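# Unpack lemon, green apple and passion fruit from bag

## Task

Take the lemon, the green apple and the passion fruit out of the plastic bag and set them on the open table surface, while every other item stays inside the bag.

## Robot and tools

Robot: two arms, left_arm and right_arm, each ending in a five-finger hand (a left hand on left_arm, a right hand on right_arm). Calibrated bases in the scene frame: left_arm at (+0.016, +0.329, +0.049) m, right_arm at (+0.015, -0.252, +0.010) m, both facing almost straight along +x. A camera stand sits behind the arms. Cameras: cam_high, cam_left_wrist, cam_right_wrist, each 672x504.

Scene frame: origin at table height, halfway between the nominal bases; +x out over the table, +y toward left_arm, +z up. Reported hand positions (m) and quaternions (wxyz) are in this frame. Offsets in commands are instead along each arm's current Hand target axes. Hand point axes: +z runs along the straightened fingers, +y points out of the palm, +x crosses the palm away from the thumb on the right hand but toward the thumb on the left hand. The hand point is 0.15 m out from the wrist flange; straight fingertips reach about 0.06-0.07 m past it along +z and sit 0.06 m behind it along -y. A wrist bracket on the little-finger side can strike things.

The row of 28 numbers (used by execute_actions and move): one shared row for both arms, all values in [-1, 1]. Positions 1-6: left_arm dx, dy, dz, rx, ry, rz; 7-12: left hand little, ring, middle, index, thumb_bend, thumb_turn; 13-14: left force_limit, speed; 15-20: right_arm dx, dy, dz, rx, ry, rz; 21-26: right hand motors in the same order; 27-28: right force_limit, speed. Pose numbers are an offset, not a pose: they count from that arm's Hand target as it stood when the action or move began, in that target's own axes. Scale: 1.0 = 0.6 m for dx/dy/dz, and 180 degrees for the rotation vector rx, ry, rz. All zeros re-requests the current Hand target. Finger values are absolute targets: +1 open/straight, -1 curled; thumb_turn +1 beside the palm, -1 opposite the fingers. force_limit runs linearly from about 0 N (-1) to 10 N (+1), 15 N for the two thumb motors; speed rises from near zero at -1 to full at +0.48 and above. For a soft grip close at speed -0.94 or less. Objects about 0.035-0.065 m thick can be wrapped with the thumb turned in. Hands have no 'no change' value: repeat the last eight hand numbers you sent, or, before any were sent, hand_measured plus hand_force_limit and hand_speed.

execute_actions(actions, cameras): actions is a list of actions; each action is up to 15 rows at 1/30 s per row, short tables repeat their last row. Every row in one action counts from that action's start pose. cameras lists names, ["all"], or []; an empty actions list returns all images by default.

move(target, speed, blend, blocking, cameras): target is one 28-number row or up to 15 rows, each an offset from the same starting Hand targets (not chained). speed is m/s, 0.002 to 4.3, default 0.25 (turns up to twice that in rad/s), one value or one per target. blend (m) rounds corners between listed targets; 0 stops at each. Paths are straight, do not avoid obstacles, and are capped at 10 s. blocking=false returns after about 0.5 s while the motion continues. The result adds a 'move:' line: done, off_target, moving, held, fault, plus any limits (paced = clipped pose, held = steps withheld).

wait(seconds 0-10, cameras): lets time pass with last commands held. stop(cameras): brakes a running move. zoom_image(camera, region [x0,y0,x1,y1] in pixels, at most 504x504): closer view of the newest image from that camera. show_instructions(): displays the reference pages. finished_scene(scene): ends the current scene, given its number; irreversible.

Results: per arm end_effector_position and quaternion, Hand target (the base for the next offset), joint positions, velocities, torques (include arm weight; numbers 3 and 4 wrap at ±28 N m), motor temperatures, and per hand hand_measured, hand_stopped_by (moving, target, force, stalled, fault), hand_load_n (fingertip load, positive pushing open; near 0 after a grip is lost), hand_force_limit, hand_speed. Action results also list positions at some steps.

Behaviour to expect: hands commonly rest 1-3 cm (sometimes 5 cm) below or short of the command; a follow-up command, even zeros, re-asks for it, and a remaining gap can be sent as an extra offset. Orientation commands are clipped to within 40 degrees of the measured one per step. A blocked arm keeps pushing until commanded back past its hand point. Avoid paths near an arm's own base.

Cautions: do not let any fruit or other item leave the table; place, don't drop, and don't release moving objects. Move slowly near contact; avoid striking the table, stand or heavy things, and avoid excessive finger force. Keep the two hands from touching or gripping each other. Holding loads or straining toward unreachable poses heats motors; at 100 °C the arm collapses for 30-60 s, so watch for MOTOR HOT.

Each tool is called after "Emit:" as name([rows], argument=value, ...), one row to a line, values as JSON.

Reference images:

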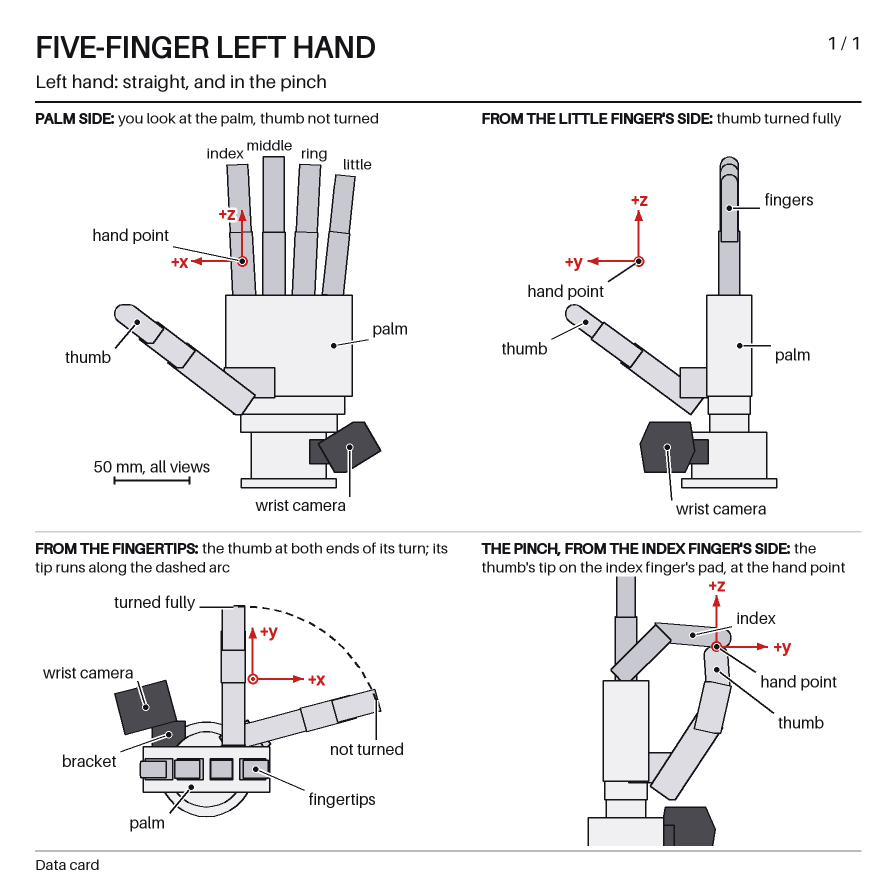

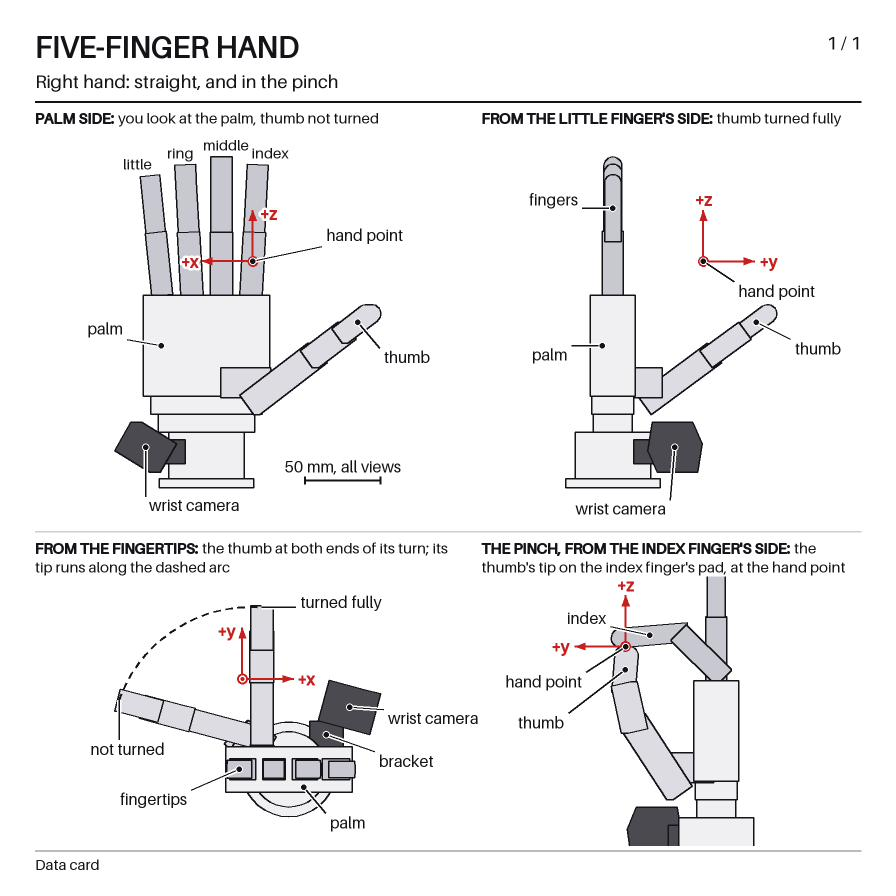

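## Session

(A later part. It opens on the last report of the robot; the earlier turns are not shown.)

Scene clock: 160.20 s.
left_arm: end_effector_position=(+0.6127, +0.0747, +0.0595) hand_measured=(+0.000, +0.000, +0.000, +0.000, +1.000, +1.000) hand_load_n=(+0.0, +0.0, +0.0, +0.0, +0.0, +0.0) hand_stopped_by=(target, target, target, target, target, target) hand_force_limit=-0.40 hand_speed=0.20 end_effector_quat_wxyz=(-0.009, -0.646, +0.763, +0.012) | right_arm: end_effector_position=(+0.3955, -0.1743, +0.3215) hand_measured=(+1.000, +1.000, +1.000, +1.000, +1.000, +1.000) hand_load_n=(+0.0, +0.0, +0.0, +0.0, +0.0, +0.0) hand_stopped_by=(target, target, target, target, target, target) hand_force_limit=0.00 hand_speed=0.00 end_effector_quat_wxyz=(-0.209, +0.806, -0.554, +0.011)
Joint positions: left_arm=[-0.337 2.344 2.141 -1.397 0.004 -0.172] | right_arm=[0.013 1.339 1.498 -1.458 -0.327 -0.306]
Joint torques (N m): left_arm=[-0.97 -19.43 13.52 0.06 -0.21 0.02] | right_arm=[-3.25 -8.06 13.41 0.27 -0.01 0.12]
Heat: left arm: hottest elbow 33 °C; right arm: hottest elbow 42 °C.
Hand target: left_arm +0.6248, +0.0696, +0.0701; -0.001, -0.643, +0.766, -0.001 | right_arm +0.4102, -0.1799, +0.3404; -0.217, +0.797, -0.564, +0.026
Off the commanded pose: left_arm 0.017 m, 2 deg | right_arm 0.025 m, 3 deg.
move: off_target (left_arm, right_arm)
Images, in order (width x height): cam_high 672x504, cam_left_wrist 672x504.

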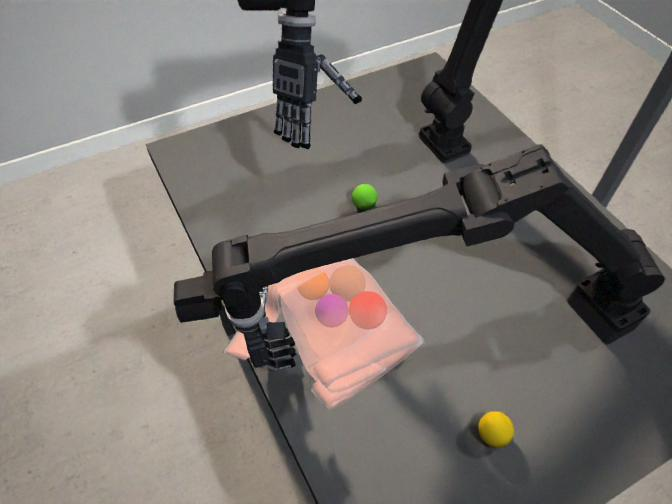

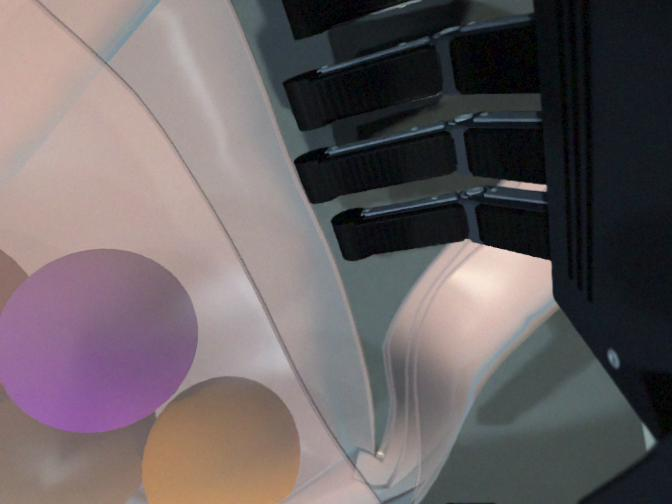

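Emit:
move([
  [0,0,-0.022,0,0,0,0,0,0,0,1,1,-0.4,0.2,0,0,0,0,0,0,1,1,1,1,1,1,0,0],
  [0,0.07,-0.022,0,0,0,0,0,0,0,1,1,-0.4,0.2,0,0,0,0,0,0,1,1,1,1,1,1,0,0],
], cameras=["cam_left_wrist","cam_high"], speed=0.12)

Scene clock: 162.60 s.
left_arm: end_effector_position=(+0.5833, +0.0851, +0.0750) hand_measured=(+0.000, +0.000, +0.000, +0.000, +1.000, +1.000) hand_load_n=(+0.0, +0.0, +0.0, +0.0, +0.0, +0.0) hand_stopped_by=(target, target, target, target, target, target) hand_force_limit=-0.40 hand_speed=0.20 end_effector_quat_wxyz=(-0.007, -0.646, +0.763, +0.008) | right_arm: end_effector_position=(+0.3955, -0.1743, +0.3215) hand_measured=(+1.000, +1.000, +1.000, +1.000, +1.000, +1.000) hand_load_n=(-0.5, +0.0, +0.0, +0.0, +0.0, +0.0) hand_stopped_by=(target, target, target, target, target, target) hand_force_limit=0.00 hand_speed=0.00 end_effector_quat_wxyz=(-0.209, +0.806, -0.554, +0.011)
Joint positions: left_arm=[-0.337 2.225 1.968 -1.335 0.004 -0.172] | right_arm=[0.013 1.339 1.498 -1.458 -0.327 -0.306]
Joint torques (N m): left_arm=[-1.85 -19.96 9.05 0.66 -0.21 -0.11] | right_arm=[-3.55 -8.12 13.38 0.29 -0.05 0.11]
Heat: left arm: hottest elbow 33 °C; right arm: hottest elbow 42 °C.
Hand target: left_arm +0.5835, +0.0769, +0.0832; +0.000, -0.643, +0.766, -0.001 | right_arm +0.4102, -0.1799, +0.3404; -0.217, +0.797, -0.564, +0.026
Off the commanded pose: left_arm 0.012 m, 1 deg | right_arm 0.025 m, 3 deg.
move: off_target (left_arm, right_arm)
Images, in order (width x height): cam_high 672x504, cam_left_wrist 672x504.

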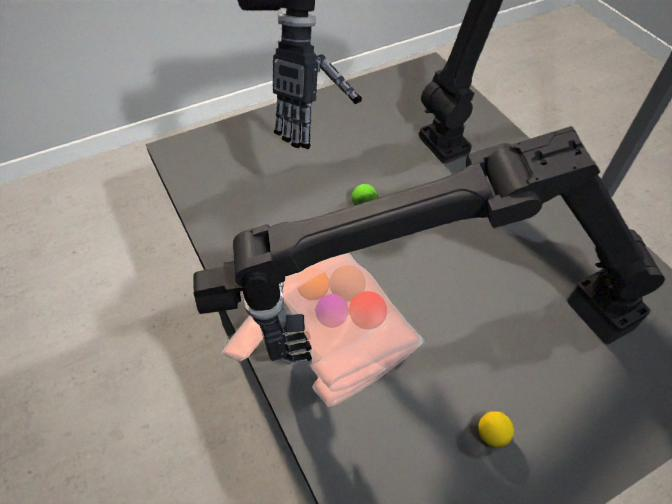

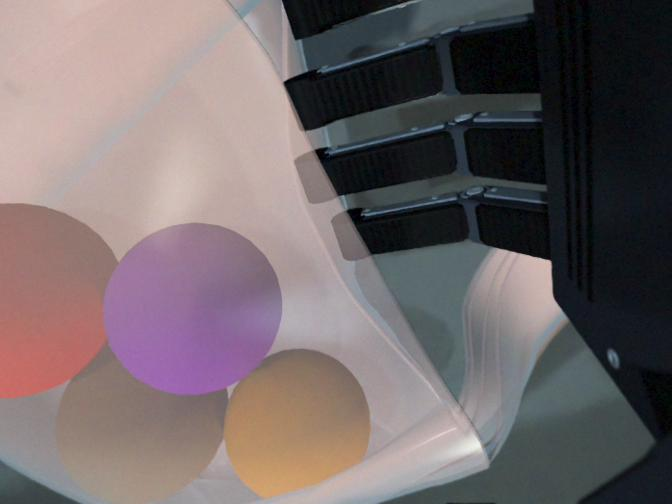

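Emit:
move(target=[0,0.055,0.014,0,0,0,0,0,0,0,1,1,-0.4,0.2,0,0,0,0,0,0,1,1,1,1,1,1,0,0], cameras=["cam_left_wrist","cam_high"], speed=0.12)

Scene clock: 164.33 s.
left_arm: end_effector_position=(+0.5510, +0.0912, +0.0660) hand_measured=(+0.000, +0.000, +0.000, +0.000, +1.000, +1.000) hand_load_n=(+0.5, +0.0, +0.0, +0.0, +0.0, -0.5) hand_stopped_by=(target, target, target, target, target, target) hand_force_limit=-0.40 hand_speed=0.20 end_effector_quat_wxyz=(-0.007, -0.645, +0.764, +0.008) | right_arm: end_effector_position=(+0.3955, -0.1743, +0.3215) hand_measured=(+1.000, +1.000, +1.000, +1.000, +1.000, +1.000) hand_load_n=(+0.0, +0.0, -0.5, +0.0, +0.0, -0.5) hand_stopped_by=(target, target, target, target, target, target) hand_force_limit=0.00 hand_speed=0.00 end_effector_quat_wxyz=(-0.209, +0.806, -0.554, +0.011)
Joint positions: left_arm=[-0.345 2.143 1.799 -1.249 0.004 -0.177] | right_arm=[0.013 1.339 1.498 -1.458 -0.327 -0.306]
Joint torques (N m): left_arm=[-1.9 -19.14 8.65 0.75 -0.2 -0.15] | right_arm=[-3.43 -7.94 13.41 0.18 -0.03 0.11]
Heat: left arm: hottest elbow 33 °C; right arm: hottest elbow 42 °C.
Hand target: left_arm +0.5510, +0.0826, +0.0748; -0.001, -0.643, +0.766, -0.001 | right_arm +0.4102, -0.1799, +0.3404; -0.217, +0.797, -0.564, +0.026
Off the commanded pose: left_arm 0.012 m, 1 deg | right_arm 0.025 m, 3 deg.
move: off_target (left_arm, right_arm)
Images, in order (width x height): cam_high 672x504, cam_left_wrist 672x504.

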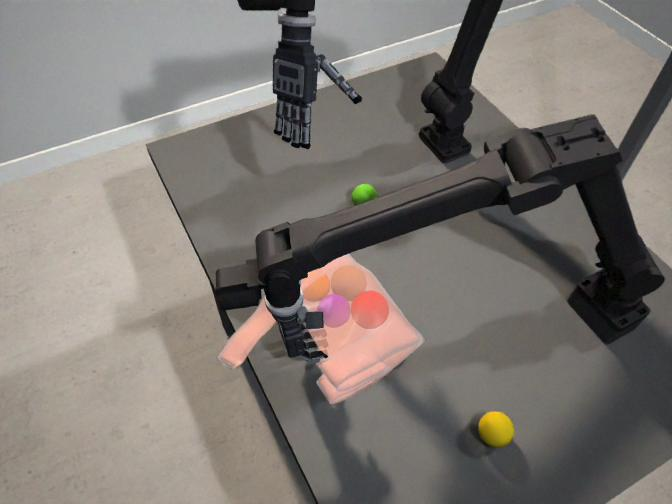

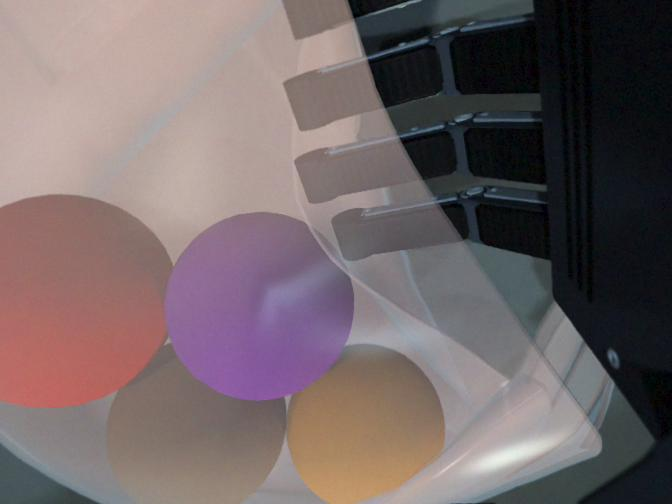

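Emit:
move([
  [0,0.034,-0.1,0,0,0,0,0,0,0,1,1,-0.4,0.2,0,0,0,0,0,0,1,1,1,1,1,1,0,0],
  [0,0.1,-0.1,0,0,0,0,0,0,0,1,1,-0.4,0.2,0,0,0,0,0,0,1,1,1,1,1,1,0,0],
], cameras=["cam_left_wrist","cam_high","cam_right_wrist"], speed=0.12, blend=[0.015,0])

Scene clock: 166.80 s.
left_arm: end_effector_position=(+0.4923, +0.1005, +0.1264) hand_measured=(+0.000, +0.000, +0.000, +0.000, +1.000, +1.000) hand_load_n=(+0.0, +0.0, +0.0, +0.0, +0.0, +0.0) hand_stopped_by=(target, target, target, target, target, target) hand_force_limit=-0.40 hand_speed=0.20 end_effector_quat_wxyz=(-0.008, -0.644, +0.765, +0.009) | right_arm: end_effector_position=(+0.3955, -0.1743, +0.3215) hand_measured=(+1.000, +1.000, +1.000, +1.000, +1.000, +1.000) hand_load_n=(-0.5, +0.0, +0.0, +0.0, +0.0, +0.0) hand_stopped_by=(target, target, target, target, target, target) hand_force_limit=0.00 hand_speed=0.00 end_effector_quat_wxyz=(-0.209, +0.806, -0.554, +0.011)
Joint positions: left_arm=[-0.364 1.94 1.633 -1.288 0.004 -0.195] | right_arm=[0.013 1.339 1.498 -1.458 -0.327 -0.306]
Joint torques (N m): left_arm=[-1.85 -16.85 8.83 0.68 -0.2 -0.12] | right_arm=[-3.25 -8 13.38 0.25 -0.01 0.11]
Heat: left arm: hottest elbow 33 °C; right arm: hottest elbow 42 °C.
Hand target: left_arm +0.4918, +0.0932, +0.1347; -0.001, -0.643, +0.766, -0.001 | right_arm +0.4102, -0.1799, +0.3404; -0.217, +0.797, -0.564, +0.026
Off the commanded pose: left_arm 0.011 m, 1 deg | right_arm 0.025 m, 3 deg.
move: off_target (left_arm, right_arm)

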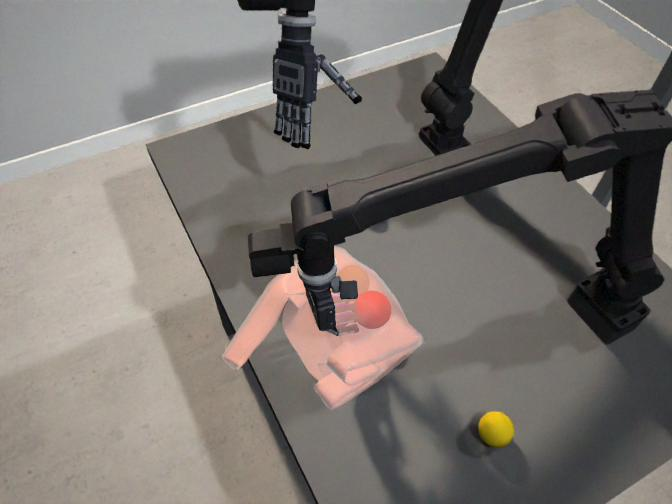

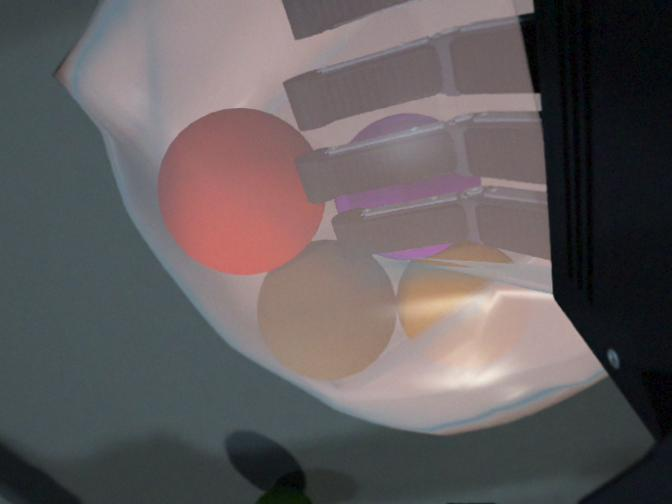

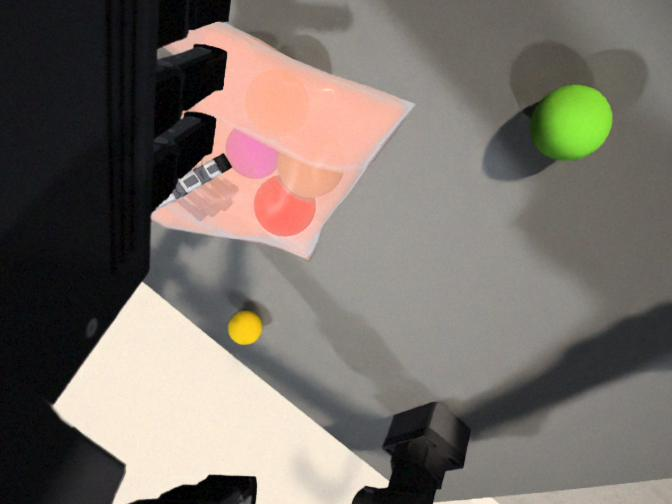

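Emit:
move(target=[0,0.16,-0.005,0,0,0,0,0,0,0,1,1,-0.4,0.2,0,0,0,0,0,0,1,1,1,1,1,1,0,0], cameras=["cam_left_wrist","cam_high","cam_right_wrist"], speed=0.15)

Emit:
zoom_image(camera="cam_high", region=[220, 220, 440, 420])

Scene clock: 168.93 s.
left_arm: end_effector_position=(+0.3980, +0.1158, +0.1334) hand_measured=(+0.000, +0.000, +0.000, +0.000, +1.000, +1.000) hand_load_n=(+0.0, +0.0, +0.0, +0.0, +0.0, +0.0) hand_stopped_by=(target, target, target, target, target, target) hand_force_limit=-0.40 hand_speed=0.20 end_effector_quat_wxyz=(-0.006, -0.644, +0.765, +0.007) | right_arm: end_effector_position=(+0.3955, -0.1743, +0.3215) hand_measured=(+1.000, +1.000, +1.000, +1.000, +1.000, +1.000) hand_load_n=(+0.0, +0.0, +0.0, +0.0, +0.0, +0.0) hand_stopped_by=(target, target, target, target, target, target) hand_force_limit=0.00 hand_speed=0.00 end_effector_quat_wxyz=(-0.209, +0.806, -0.554, +0.011)
Joint positions: left_arm=[-0.404 1.7 1.308 -1.196 0.004 -0.235] | right_arm=[0.013 1.339 1.498 -1.458 -0.327 -0.306]
Joint torques (N m): left_arm=[-1.96 -12.86 8.55 0.64 -0.2 -0.13] | right_arm=[-3.66 -8.18 13.42 0.21 -0.01 0.1]
Heat: left arm: hottest elbow 33 °C; right arm: hottest elbow 42 °C.
Hand target: left_arm +0.3974, +0.1099, +0.1377; +0.000, -0.643, +0.766, -0.001 | right_arm +0.4102, -0.1799, +0.3404; -0.217, +0.797, -0.564, +0.026
Off the commanded pose: left_arm 0.007 m, 1 deg | right_arm 0.025 m, 3 deg.
move: off_target (right_arm)

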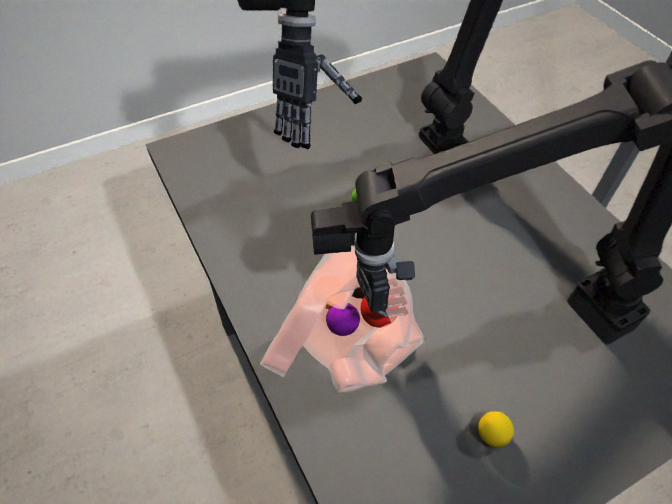

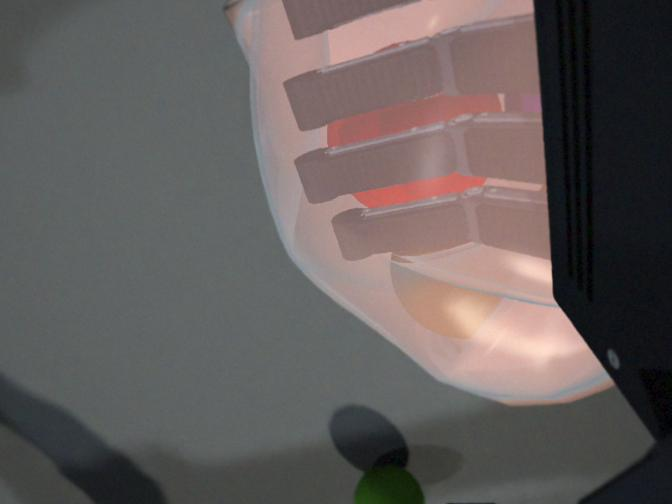

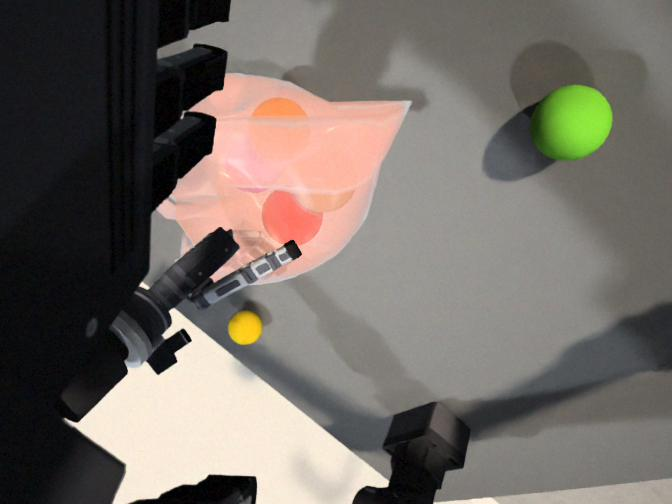

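Scaled by 2.291 from the camera's 672x504 image, which has a finer 960x720 frame.

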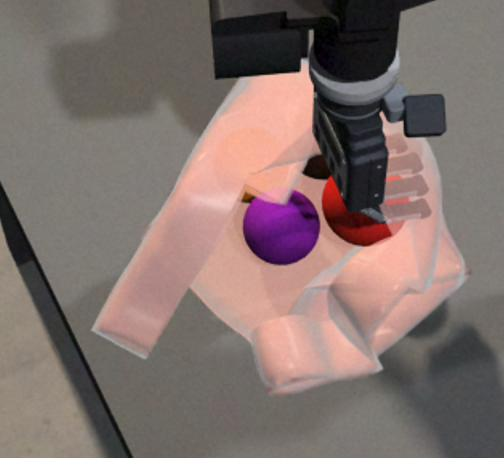

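Emit:
move(target=[0,0.09,0.03,0,0,0,0,0,0,0,1,1,-0.4,0.2,0,0,0,0,0,0,1,1,1,1,1,1,0,0], cameras=["cam_left_wrist","cam_high","cam_right_wrist"], speed=0.15)

Emit:
zoom_image(camera="cam_high", region=[220, 220, 440, 420])

Scene clock: 172.20 s.
left_arm: end_effector_position=(+0.3448, +0.1246, +0.1156) hand_measured=(+0.000, +0.000, +0.000, +0.000, +1.000, +1.000) hand_load_n=(+0.0, +0.0, +0.0, +0.0, +0.0, +0.0) hand_stopped_by=(target, target, target, target, target, target) hand_force_limit=-0.40 hand_speed=0.20 end_effector_quat_wxyz=(-0.006, -0.644, +0.765, +0.007) | right_arm: end_effector_position=(+0.3955, -0.1743, +0.3215) hand_measured=(+1.000, +1.000, +1.000, +1.000, +1.000, +1.000) hand_load_n=(+0.0, +0.0, +0.0, +0.0, -0.5, +0.5) hand_stopped_by=(target, target, target, target, target, target) hand_force_limit=0.00 hand_speed=0.00 end_effector_quat_wxyz=(-0.209, +0.806, -0.554, +0.011)
Joint positions: left_arm=[-0.434 1.596 1.123 -1.116 0.004 -0.265] | right_arm=[0.013 1.339 1.498 -1.458 -0.327 -0.306]
Joint torques (N m): left_arm=[-1.85 -10.99 8.17 0.66 -0.21 -0.15] | right_arm=[-3.49 -7.82 13.37 0.28 -0.03 0.13]
Heat: left arm: hottest elbow 33 °C; right arm: hottest elbow 42 °C.
Hand target: left_arm +0.3443, +0.1193, +0.1196; +0.000, -0.643, +0.766, -0.001 | right_arm +0.4102, -0.1799, +0.3404; -0.217, +0.797, -0.564, +0.026
Off the commanded pose: left_arm 0.007 m, 1 deg | right_arm 0.025 m, 3 deg.
move: off_target (right_arm)

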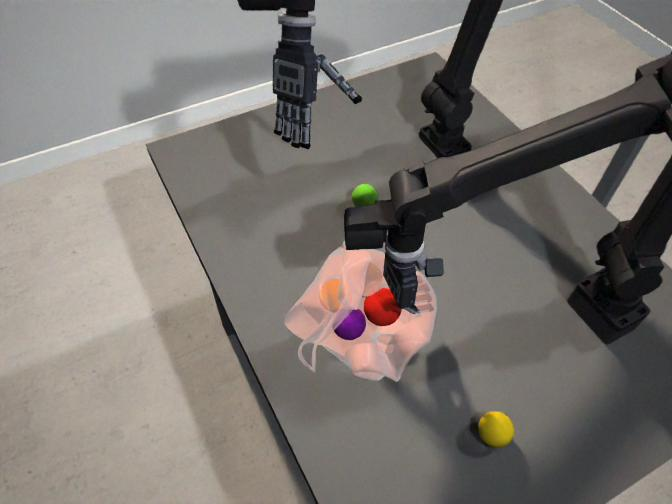

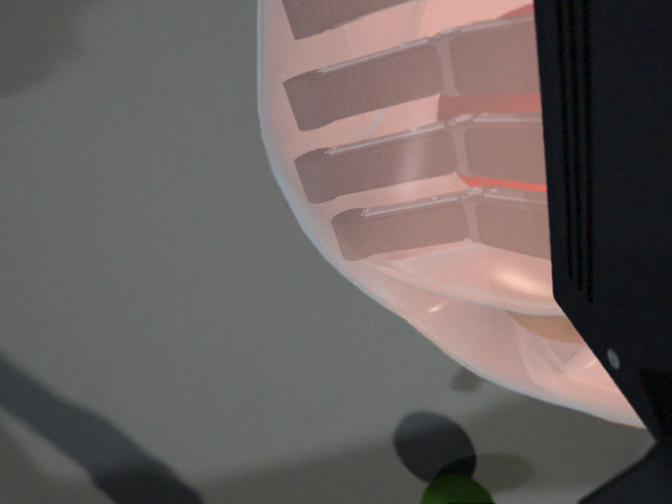

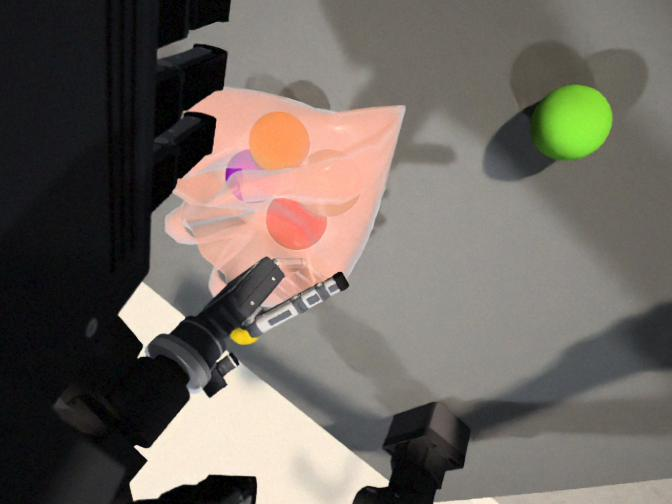

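Scaled by 2.291 from the camera's 672x504 image, which has a finer 960x720 frame.

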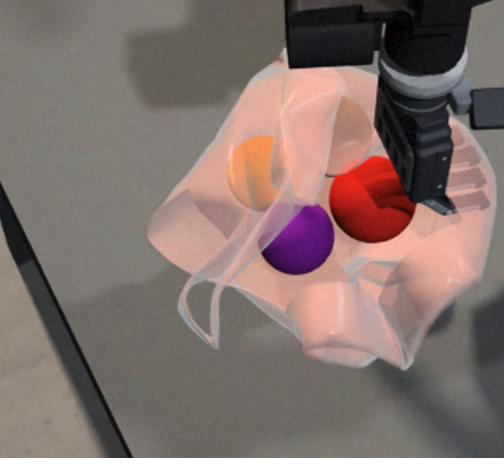

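Emit:
move([
  [0,0,-0.08,0,0,0,0,0,0,0,1,1,-0.4,0.2,0,0,0,0,0,0,1,1,1,1,1,1,0,0],
  [0,0,-0.09,0,0,0,1,1,1,1,1,1,-0.4,0.2,0,0,0,0,0,0,1,1,1,1,1,1,0,0],
], cameras=["cam_left_wrist","cam_high","cam_right_wrist"], speed=0.12)

Emit:
zoom_image(camera="cam_high", region=[220, 220, 440, 420])

Scene clock: 175.80 s.
left_arm: end_effector_position=(+0.3313, +0.1308, +0.1549) hand_measured=(+1.000, +1.000, +1.000, +1.000, +1.000, +1.000) hand_load_n=(+0.0, +0.0, +0.0, +0.0, +0.0, +0.0) hand_stopped_by=(target, target, target, target, target, target) hand_force_limit=-0.40 hand_speed=0.20 end_effector_quat_wxyz=(-0.012, -0.644, +0.764, +0.022) | right_arm: end_effector_position=(+0.3955, -0.1743, +0.3215) hand_measured=(+1.000, +1.000, +1.000, +1.000, +1.000, +1.000) hand_load_n=(+0.0, +0.0, +0.0, +0.0, +0.0, +0.0) hand_stopped_by=(target, target, target, target, target, target) hand_force_limit=0.00 hand_speed=0.00 end_effector_quat_wxyz=(-0.209, +0.806, -0.554, +0.011)
Joint positions: left_arm=[-0.434 1.538 1.162 -1.244 0.004 -0.266] | right_arm=[0.013 1.339 1.498 -1.458 -0.327 -0.306]
Joint torques (N m): left_arm=[-1.85 -10.58 12.83 0.09 -0.2 -0.14] | right_arm=[-3.55 -8.18 13.39 0.18 0.01 0.11]
Motor temperatures (°C): left_arm=[24 32 33 28 26 23] | right_arm=[30 29 43 25 22 24]
Heat: left arm: hottest elbow 33 °C; right arm: hottest elbow 43 °C.
Hand target: left_arm +0.3441, +0.1195, +0.1736; -0.001, -0.643, +0.766, -0.001 | right_arm +0.4102, -0.1799, +0.3404; -0.217, +0.797, -0.564, +0.026
Off the commanded pose: left_arm 0.025 m, 3 deg | right_arm 0.025 m, 3 deg.
move: off_target (left_arm, right_arm); target 2's new numbers were sent with left_arm's hand 0.025 m and 3 deg from that target

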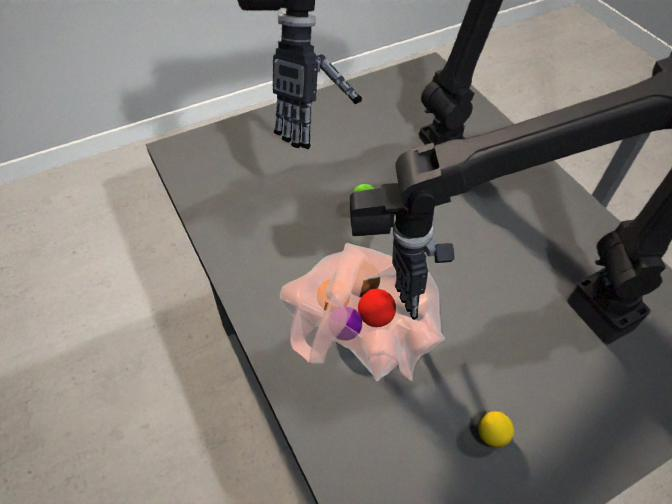

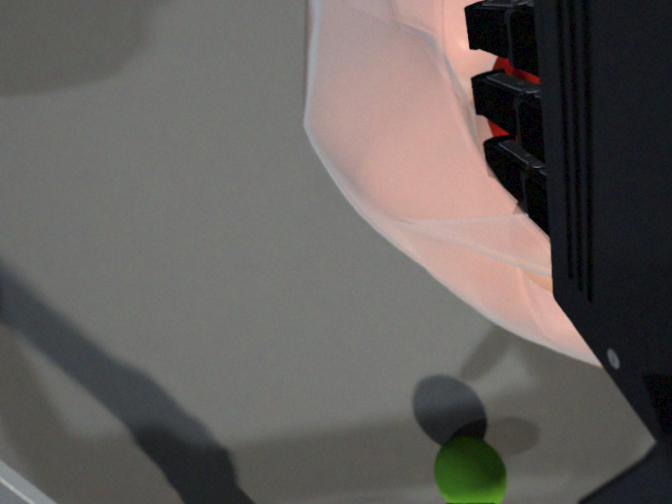

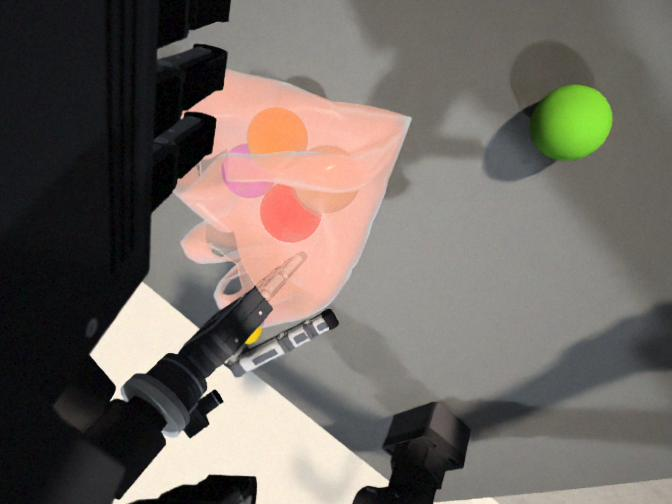

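Scaled by 2.291 from the camera's 672x504 image, which has a finer 960x720 frame.

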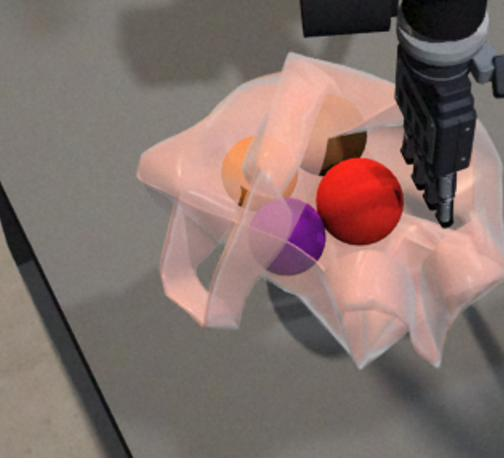

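Emit:
move(target=[0,-0.09,-0.14,0,0,0,1,1,1,1,1,1,-0.4,0.2,0,0,0,0,0,0,1,1,1,1,1,1,0,0], cameras=["cam_left_wrist","cam_high","cam_right_wrist"], speed=0.15)

Emit:
zoom_image(camera="cam_high", region=[220, 220, 440, 420])

Scene clock: 179.17 s.
left_arm: end_effector_position=(+0.3813, +0.1099, +0.2477) hand_measured=(+1.000, +1.000, +1.000, +1.000, +1.000, +1.000) hand_load_n=(+0.0, +0.0, +0.0, +0.0, +0.0, +0.0) hand_stopped_by=(target, target, target, target, target, target) hand_force_limit=-0.40 hand_speed=0.20 end_effector_quat_wxyz=(-0.007, -0.641, +0.768, +0.009) | right_arm: end_effector_position=(+0.3955, -0.1743, +0.3215) hand_measured=(+1.000, +1.000, +1.000, +1.000, +1.000, +1.000) hand_load_n=(-0.5, +0.0, +0.0, +0.0, +0.0, +0.0) hand_stopped_by=(target, target, target, target, target, target) hand_force_limit=0.00 hand_speed=0.00 end_effector_quat_wxyz=(-0.209, +0.806, -0.554, +0.011)
Joint positions: left_arm=[-0.43 1.599 1.489 -1.484 0.004 -0.252] | right_arm=[0.013 1.339 1.498 -1.458 -0.327 -0.306]
Joint torques (N m): left_arm=[0.32 -9.76 13.79 0.09 -0.23 0.03] | right_arm=[-3.72 -7.65 13.37 0.27 -0.01 0.09]
Heat: left arm: hottest elbow 33 °C; right arm: hottest elbow 43 °C.
Hand target: left_arm +0.3973, +0.1103, +0.2577; +0.000, -0.643, +0.766, -0.001 | right_arm +0.4102, -0.1799, +0.3404; -0.217, +0.797, -0.564, +0.026
Off the commanded pose: left_arm 0.019 m, 1 deg | right_arm 0.025 m, 3 deg.
move: off_target (left_arm, right_arm)

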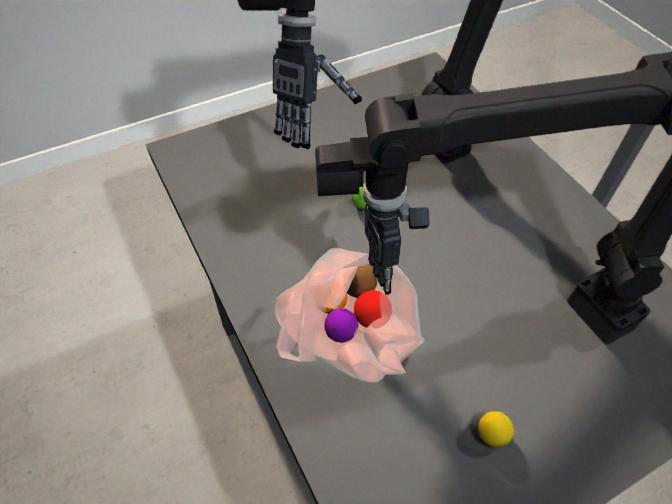

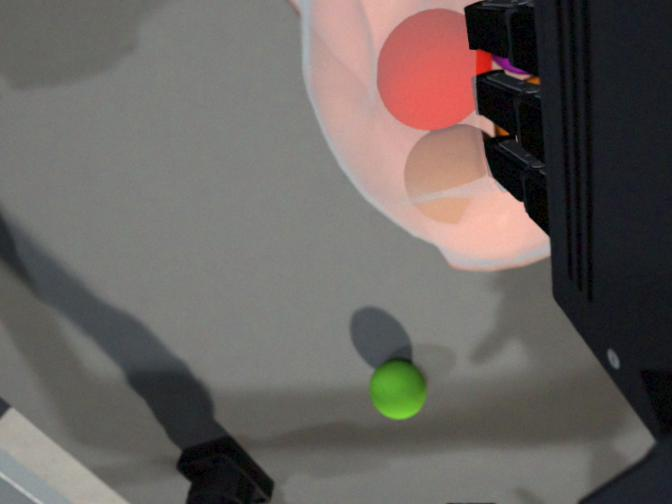

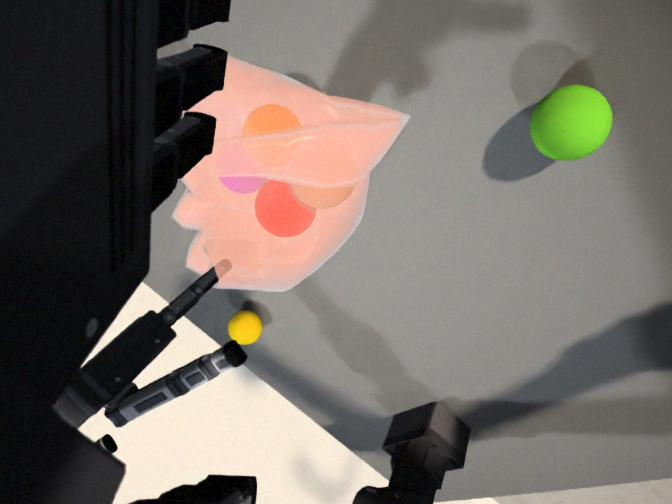

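Scaled by 2.291 from the camera's 672x504 image, which has a finer 960x720 frame.

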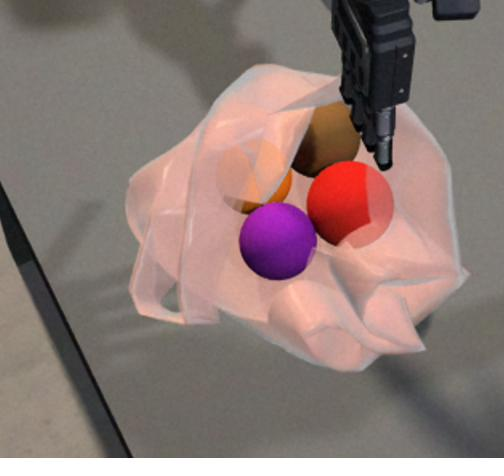

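Emit:
move([
  [-0.4587,-0.0087,-0.1367,0.1169,0.0755,0.0515,1,1,1,1,1,1,-0.4,0.2,0,0,0,0,0,0,-1,-1,0.5,0.5,1,-1,0,0.2],
  [-0.4587,-0.0087,-0.1367,0.1169,0.0755,0.0515,1,1,1,1,1,1,-0.4,0.2,-0.289,-0.1847,0.436,0.1141,0.004,-0.1106,-1,-1,0.5,0.5,1,-1,0,0.2],
], blend=[0.05,0], cameras=["all"], speed=0.2)

Emit:
zoom_image(camera="cam_left_wrist", region=[220, 100, 560, 360])

Emit:
zoom_image(camera="cam_high", region=[220, 220, 440, 420])

Scene clock: 187.93 s.
left_arm: end_effector_position=(+0.4391, +0.3742, +0.3249) hand_measured=(+1.000, +1.000, +1.000, +1.000, +1.000, +1.000) hand_load_n=(+0.0, +0.0, +0.0, +0.0, +0.0, +0.0) hand_stopped_by=(target, target, target, target, target, target) hand_force_limit=-0.40 hand_speed=0.20 end_effector_quat_wxyz=(+0.011, -0.568, +0.796, -0.210) | right_arm: end_effector_position=(+0.5179, +0.0822, +0.1823) hand_measured=(-1.000, -1.000, +0.500, +0.500, +1.000, -1.000) hand_load_n=(+0.0, +0.0, +0.0, +0.0, +0.0, +0.0) hand_stopped_by=(target, target, target, target, target, target) hand_force_limit=0.00 hand_speed=0.20 end_effector_quat_wxyz=(-0.338, +0.833, -0.404, +0.167)
Joint positions: left_arm=[0.268 1.493 1.562 -1.464 0.387 0.564] | right_arm=[0.514 1.587 1.32 -0.535 -0.101 -0.112]
Joint torques (N m): left_arm=[-0.15 -9.23 14.46 0.38 0.22 0.01] | right_arm=[-0.85 -12.63 9.4 1.94 0.22 0.08]
Heat: left arm: hottest elbow 34 °C; right arm: hottest elbow 42 °C.
Hand target: left_arm +0.4502, +0.3806, +0.3389; +0.026, -0.564, +0.797, -0.216 | right_arm +0.5203, +0.0907, +0.1808; -0.344, +0.830, -0.406, +0.168
Off the commanded pose: left_arm 0.019 m, 2 deg | right_arm 0.009 m, 1 deg.
move: off_target (left_arm); blend cut to 0 m at target 1

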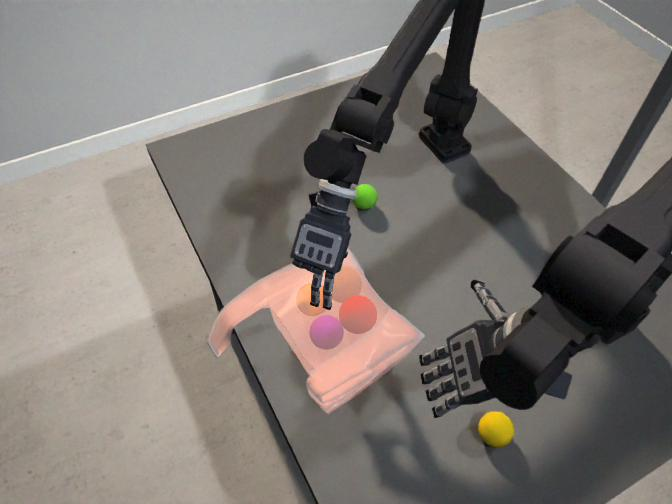

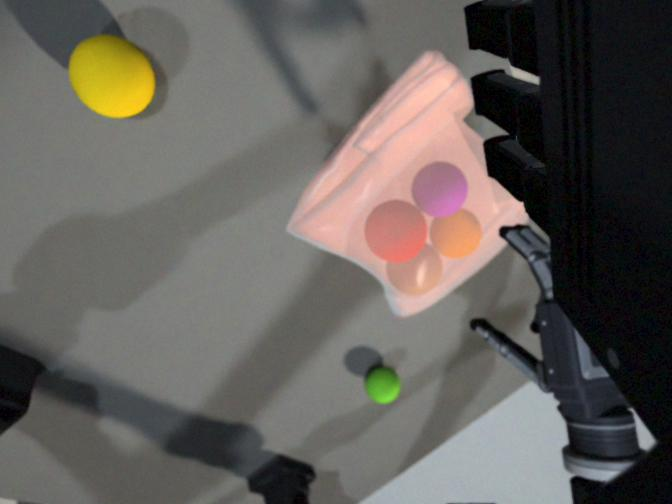

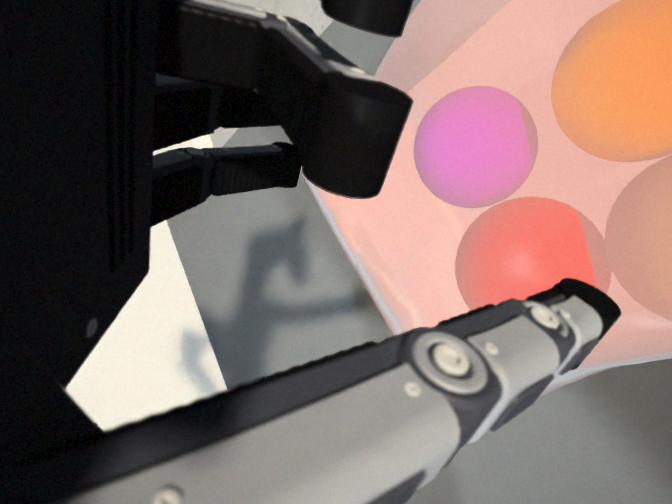

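Scaled by 1.482 from the camera's 672x504 image, which has a finer 960x720 frame.

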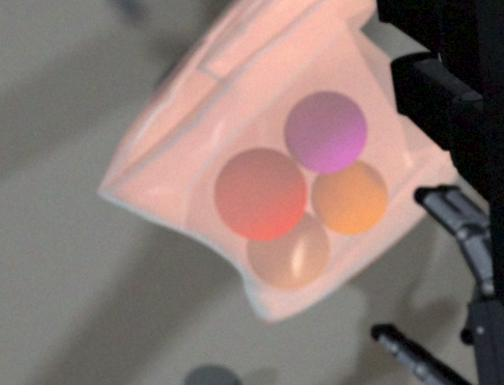

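Scaled by 2.291 from the camera's 672x504 image, which has a finer 960x720 frame.

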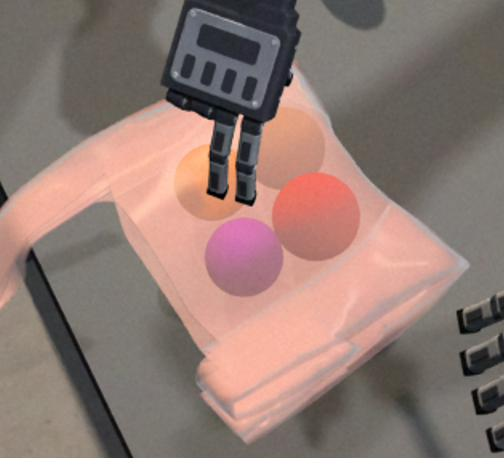

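Emit:
move([
  [0,0,0,0,0,0,0,0,0,0,1,-1,-0.4,0.2,0.204,0.1348,-0.2998,0,0,0,-1,-1,0.5,0.5,1,-1,0,0.2],
  [0.215,-0.3212,0.5312,-0.1169,-0.0755,-0.0515,0,0,0,0,1,-1,-0.4,0.2,0.204,0.1348,-0.2998,0,0,0,-1,-1,0.5,0.5,1,-1,0,0.2],
], blend=[0.05,0], cameras=["all"], speed=0.25)

Emit:
zoom_image(camera="cam_high", region=[190, 220, 430, 430])

Scene clock: 203.43 s.
left_arm: end_effector_position=(+0.6580, +0.1150, +0.1462) hand_measured=(+0.000, +0.000, +0.000, +0.000, +1.000, -1.000) hand_load_n=(+0.0, +0.0, +0.0, +0.0, +0.0, +0.0) hand_stopped_by=(target, target, target, target, target, target) hand_force_limit=-0.40 hand_speed=0.20 end_effector_quat_wxyz=(-0.006, -0.641, +0.768, +0.003) | right_arm: end_effector_position=(+0.4535, -0.1118, +0.2531) hand_measured=(-1.000, -1.000, +0.500, +0.500, +1.000, -1.000) hand_load_n=(+0.0, +0.0, +0.0, +0.0, +0.0, +0.0) hand_stopped_by=(target, target, target, target, target, target) hand_force_limit=0.00 hand_speed=0.20 end_effector_quat_wxyz=(-0.348, +0.828, -0.406, +0.168)
Joint positions: left_arm=[-0.265 2.45 2.566 -1.7 0.006 -0.087] | right_arm=[0.146 1.224 1.141 -0.764 -0.36 -0.374]
Joint torques (N m): left_arm=[-0.97 -20.31 13.78 0.05 -0.24 -0.14] | right_arm=[-3.25 -8.59 8.69 0.83 -0.27 -0.26]
Motor temperatures (°C): left_arm=[24 32 36 28 26 23] | right_arm=[29 29 38 25 22 24]
Heat: left arm: hottest elbow 36 °C; right arm: hottest elbow 38 °C.
Hand target: left_arm +0.6655, +0.1107, +0.1486; +0.000, -0.643, +0.766, -0.001 | right_arm +0.4501, -0.1194, +0.2507; -0.344, +0.830, -0.406, +0.168
Off the commanded pose: left_arm 0.009 m, 1 deg | right_arm 0.009 m, 1 deg.
joint sent to its limit (left arm) — joint 4 (wrist pitch), lower limit. The joint targets still meet the commanded pose.
move: done; blend cut to 0 m at target 1

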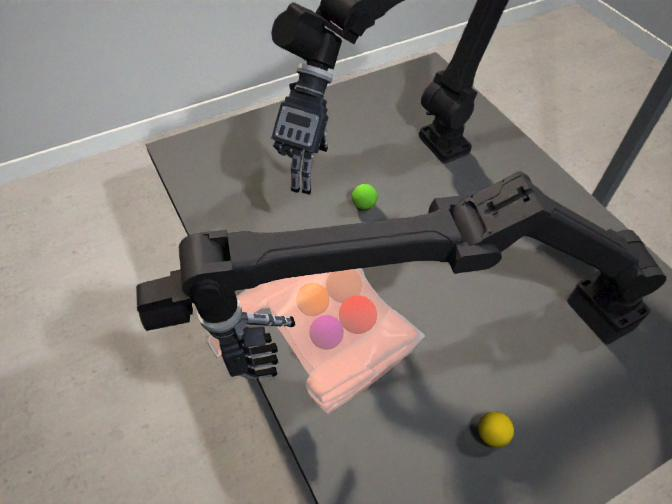

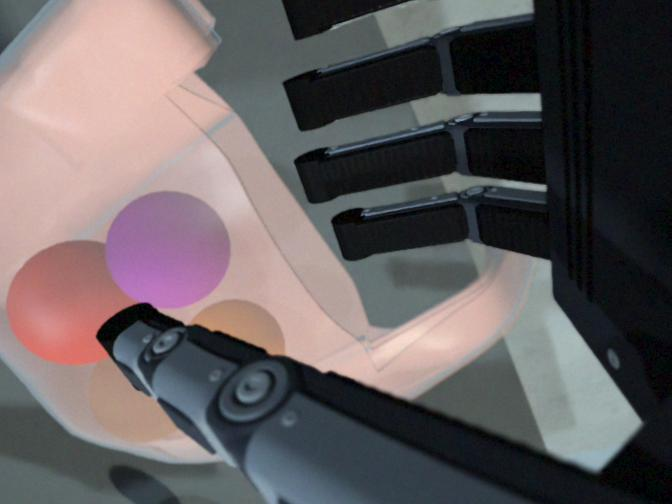

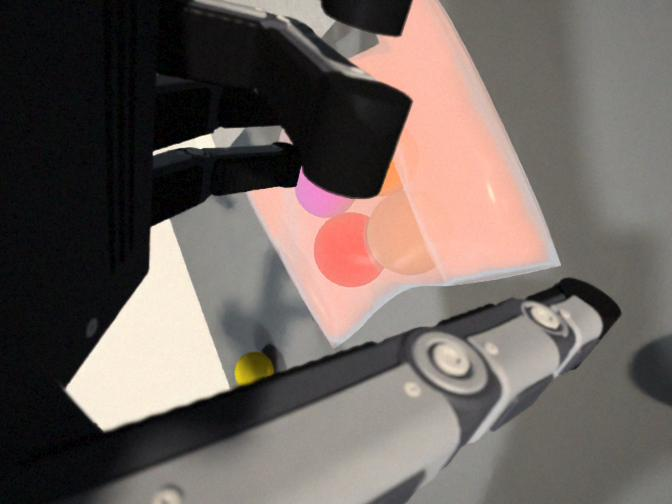

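Scaled by 2.100 from the camera's 672x504 image, which has a finer 960x720 frame.

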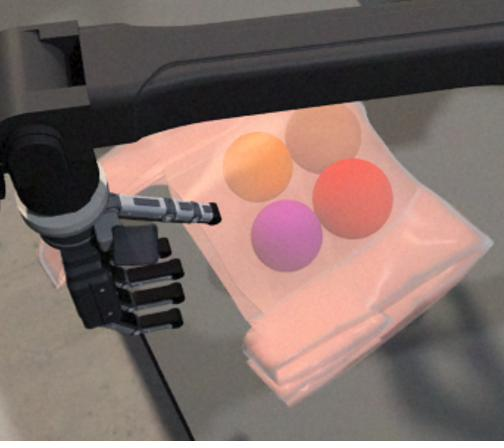

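Emit:
move(target=[0,0,0.1417,0,0,0,0,0,0,0,1,-1,-0.4,0.2,0,0,0,0,0,0,-1,-1,0.5,0.5,1,-1,0,0.2], cameras=["cam_left_wrist"], speed=0.15)

Scene clock: 205.67 s.
left_arm: end_effector_position=(+0.6653, +0.1130, +0.0751) hand_measured=(+0.000, +0.000, +0.000, +0.000, +1.000, -1.000) hand_load_n=(+0.5, +0.0, +0.0, +0.0, +0.0, +0.0) hand_stopped_by=(target, target, target, target, target, target) hand_force_limit=-0.40 hand_speed=0.20 end_effector_quat_wxyz=(+0.001, -0.641, +0.768, -0.005) | right_arm: end_effector_position=(+0.4535, -0.1118, +0.2531) hand_measured=(-1.000, -1.000, +0.500, +0.500, +1.000, -1.000) hand_load_n=(+0.0, +0.0, +0.0, +0.0, +0.0, +0.0) hand_stopped_by=(target, target, target, target, target, target) hand_force_limit=0.00 hand_speed=0.20 end_effector_quat_wxyz=(-0.348, +0.828, -0.406, +0.168)
Joint positions: left_arm=[-0.265 2.45 2.384 -1.496 0.005 -0.087] | right_arm=[0.146 1.224 1.141 -0.764 -0.36 -0.374]
Joint torques (N m): left_arm=[-1.03 -20.01 9.59 0.62 -0.25 -0.15] | right_arm=[-3.43 -8.47 8.75 0.85 -0.28 -0.24]
Heat: left arm: hottest elbow 36 °C; right arm: hottest elbow 38 °C.
Hand target: left_arm +0.6656, +0.1105, +0.0638; +0.000, -0.643, +0.766, -0.001 | right_arm +0.4501, -0.1194, +0.2507; -0.344, +0.830, -0.406, +0.168
Off the commanded pose: left_arm 0.012 m, 1 deg | right_arm 0.009 m, 1 deg.
move: off_target (left_arm)
Images, in order (width x height): cam_left_wrist 672x504.

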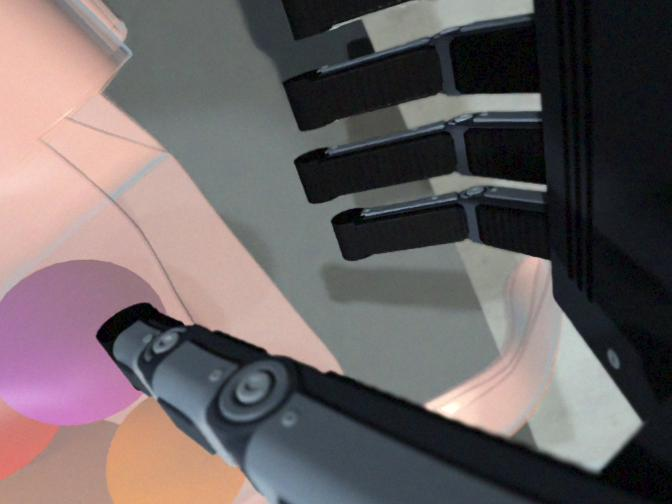

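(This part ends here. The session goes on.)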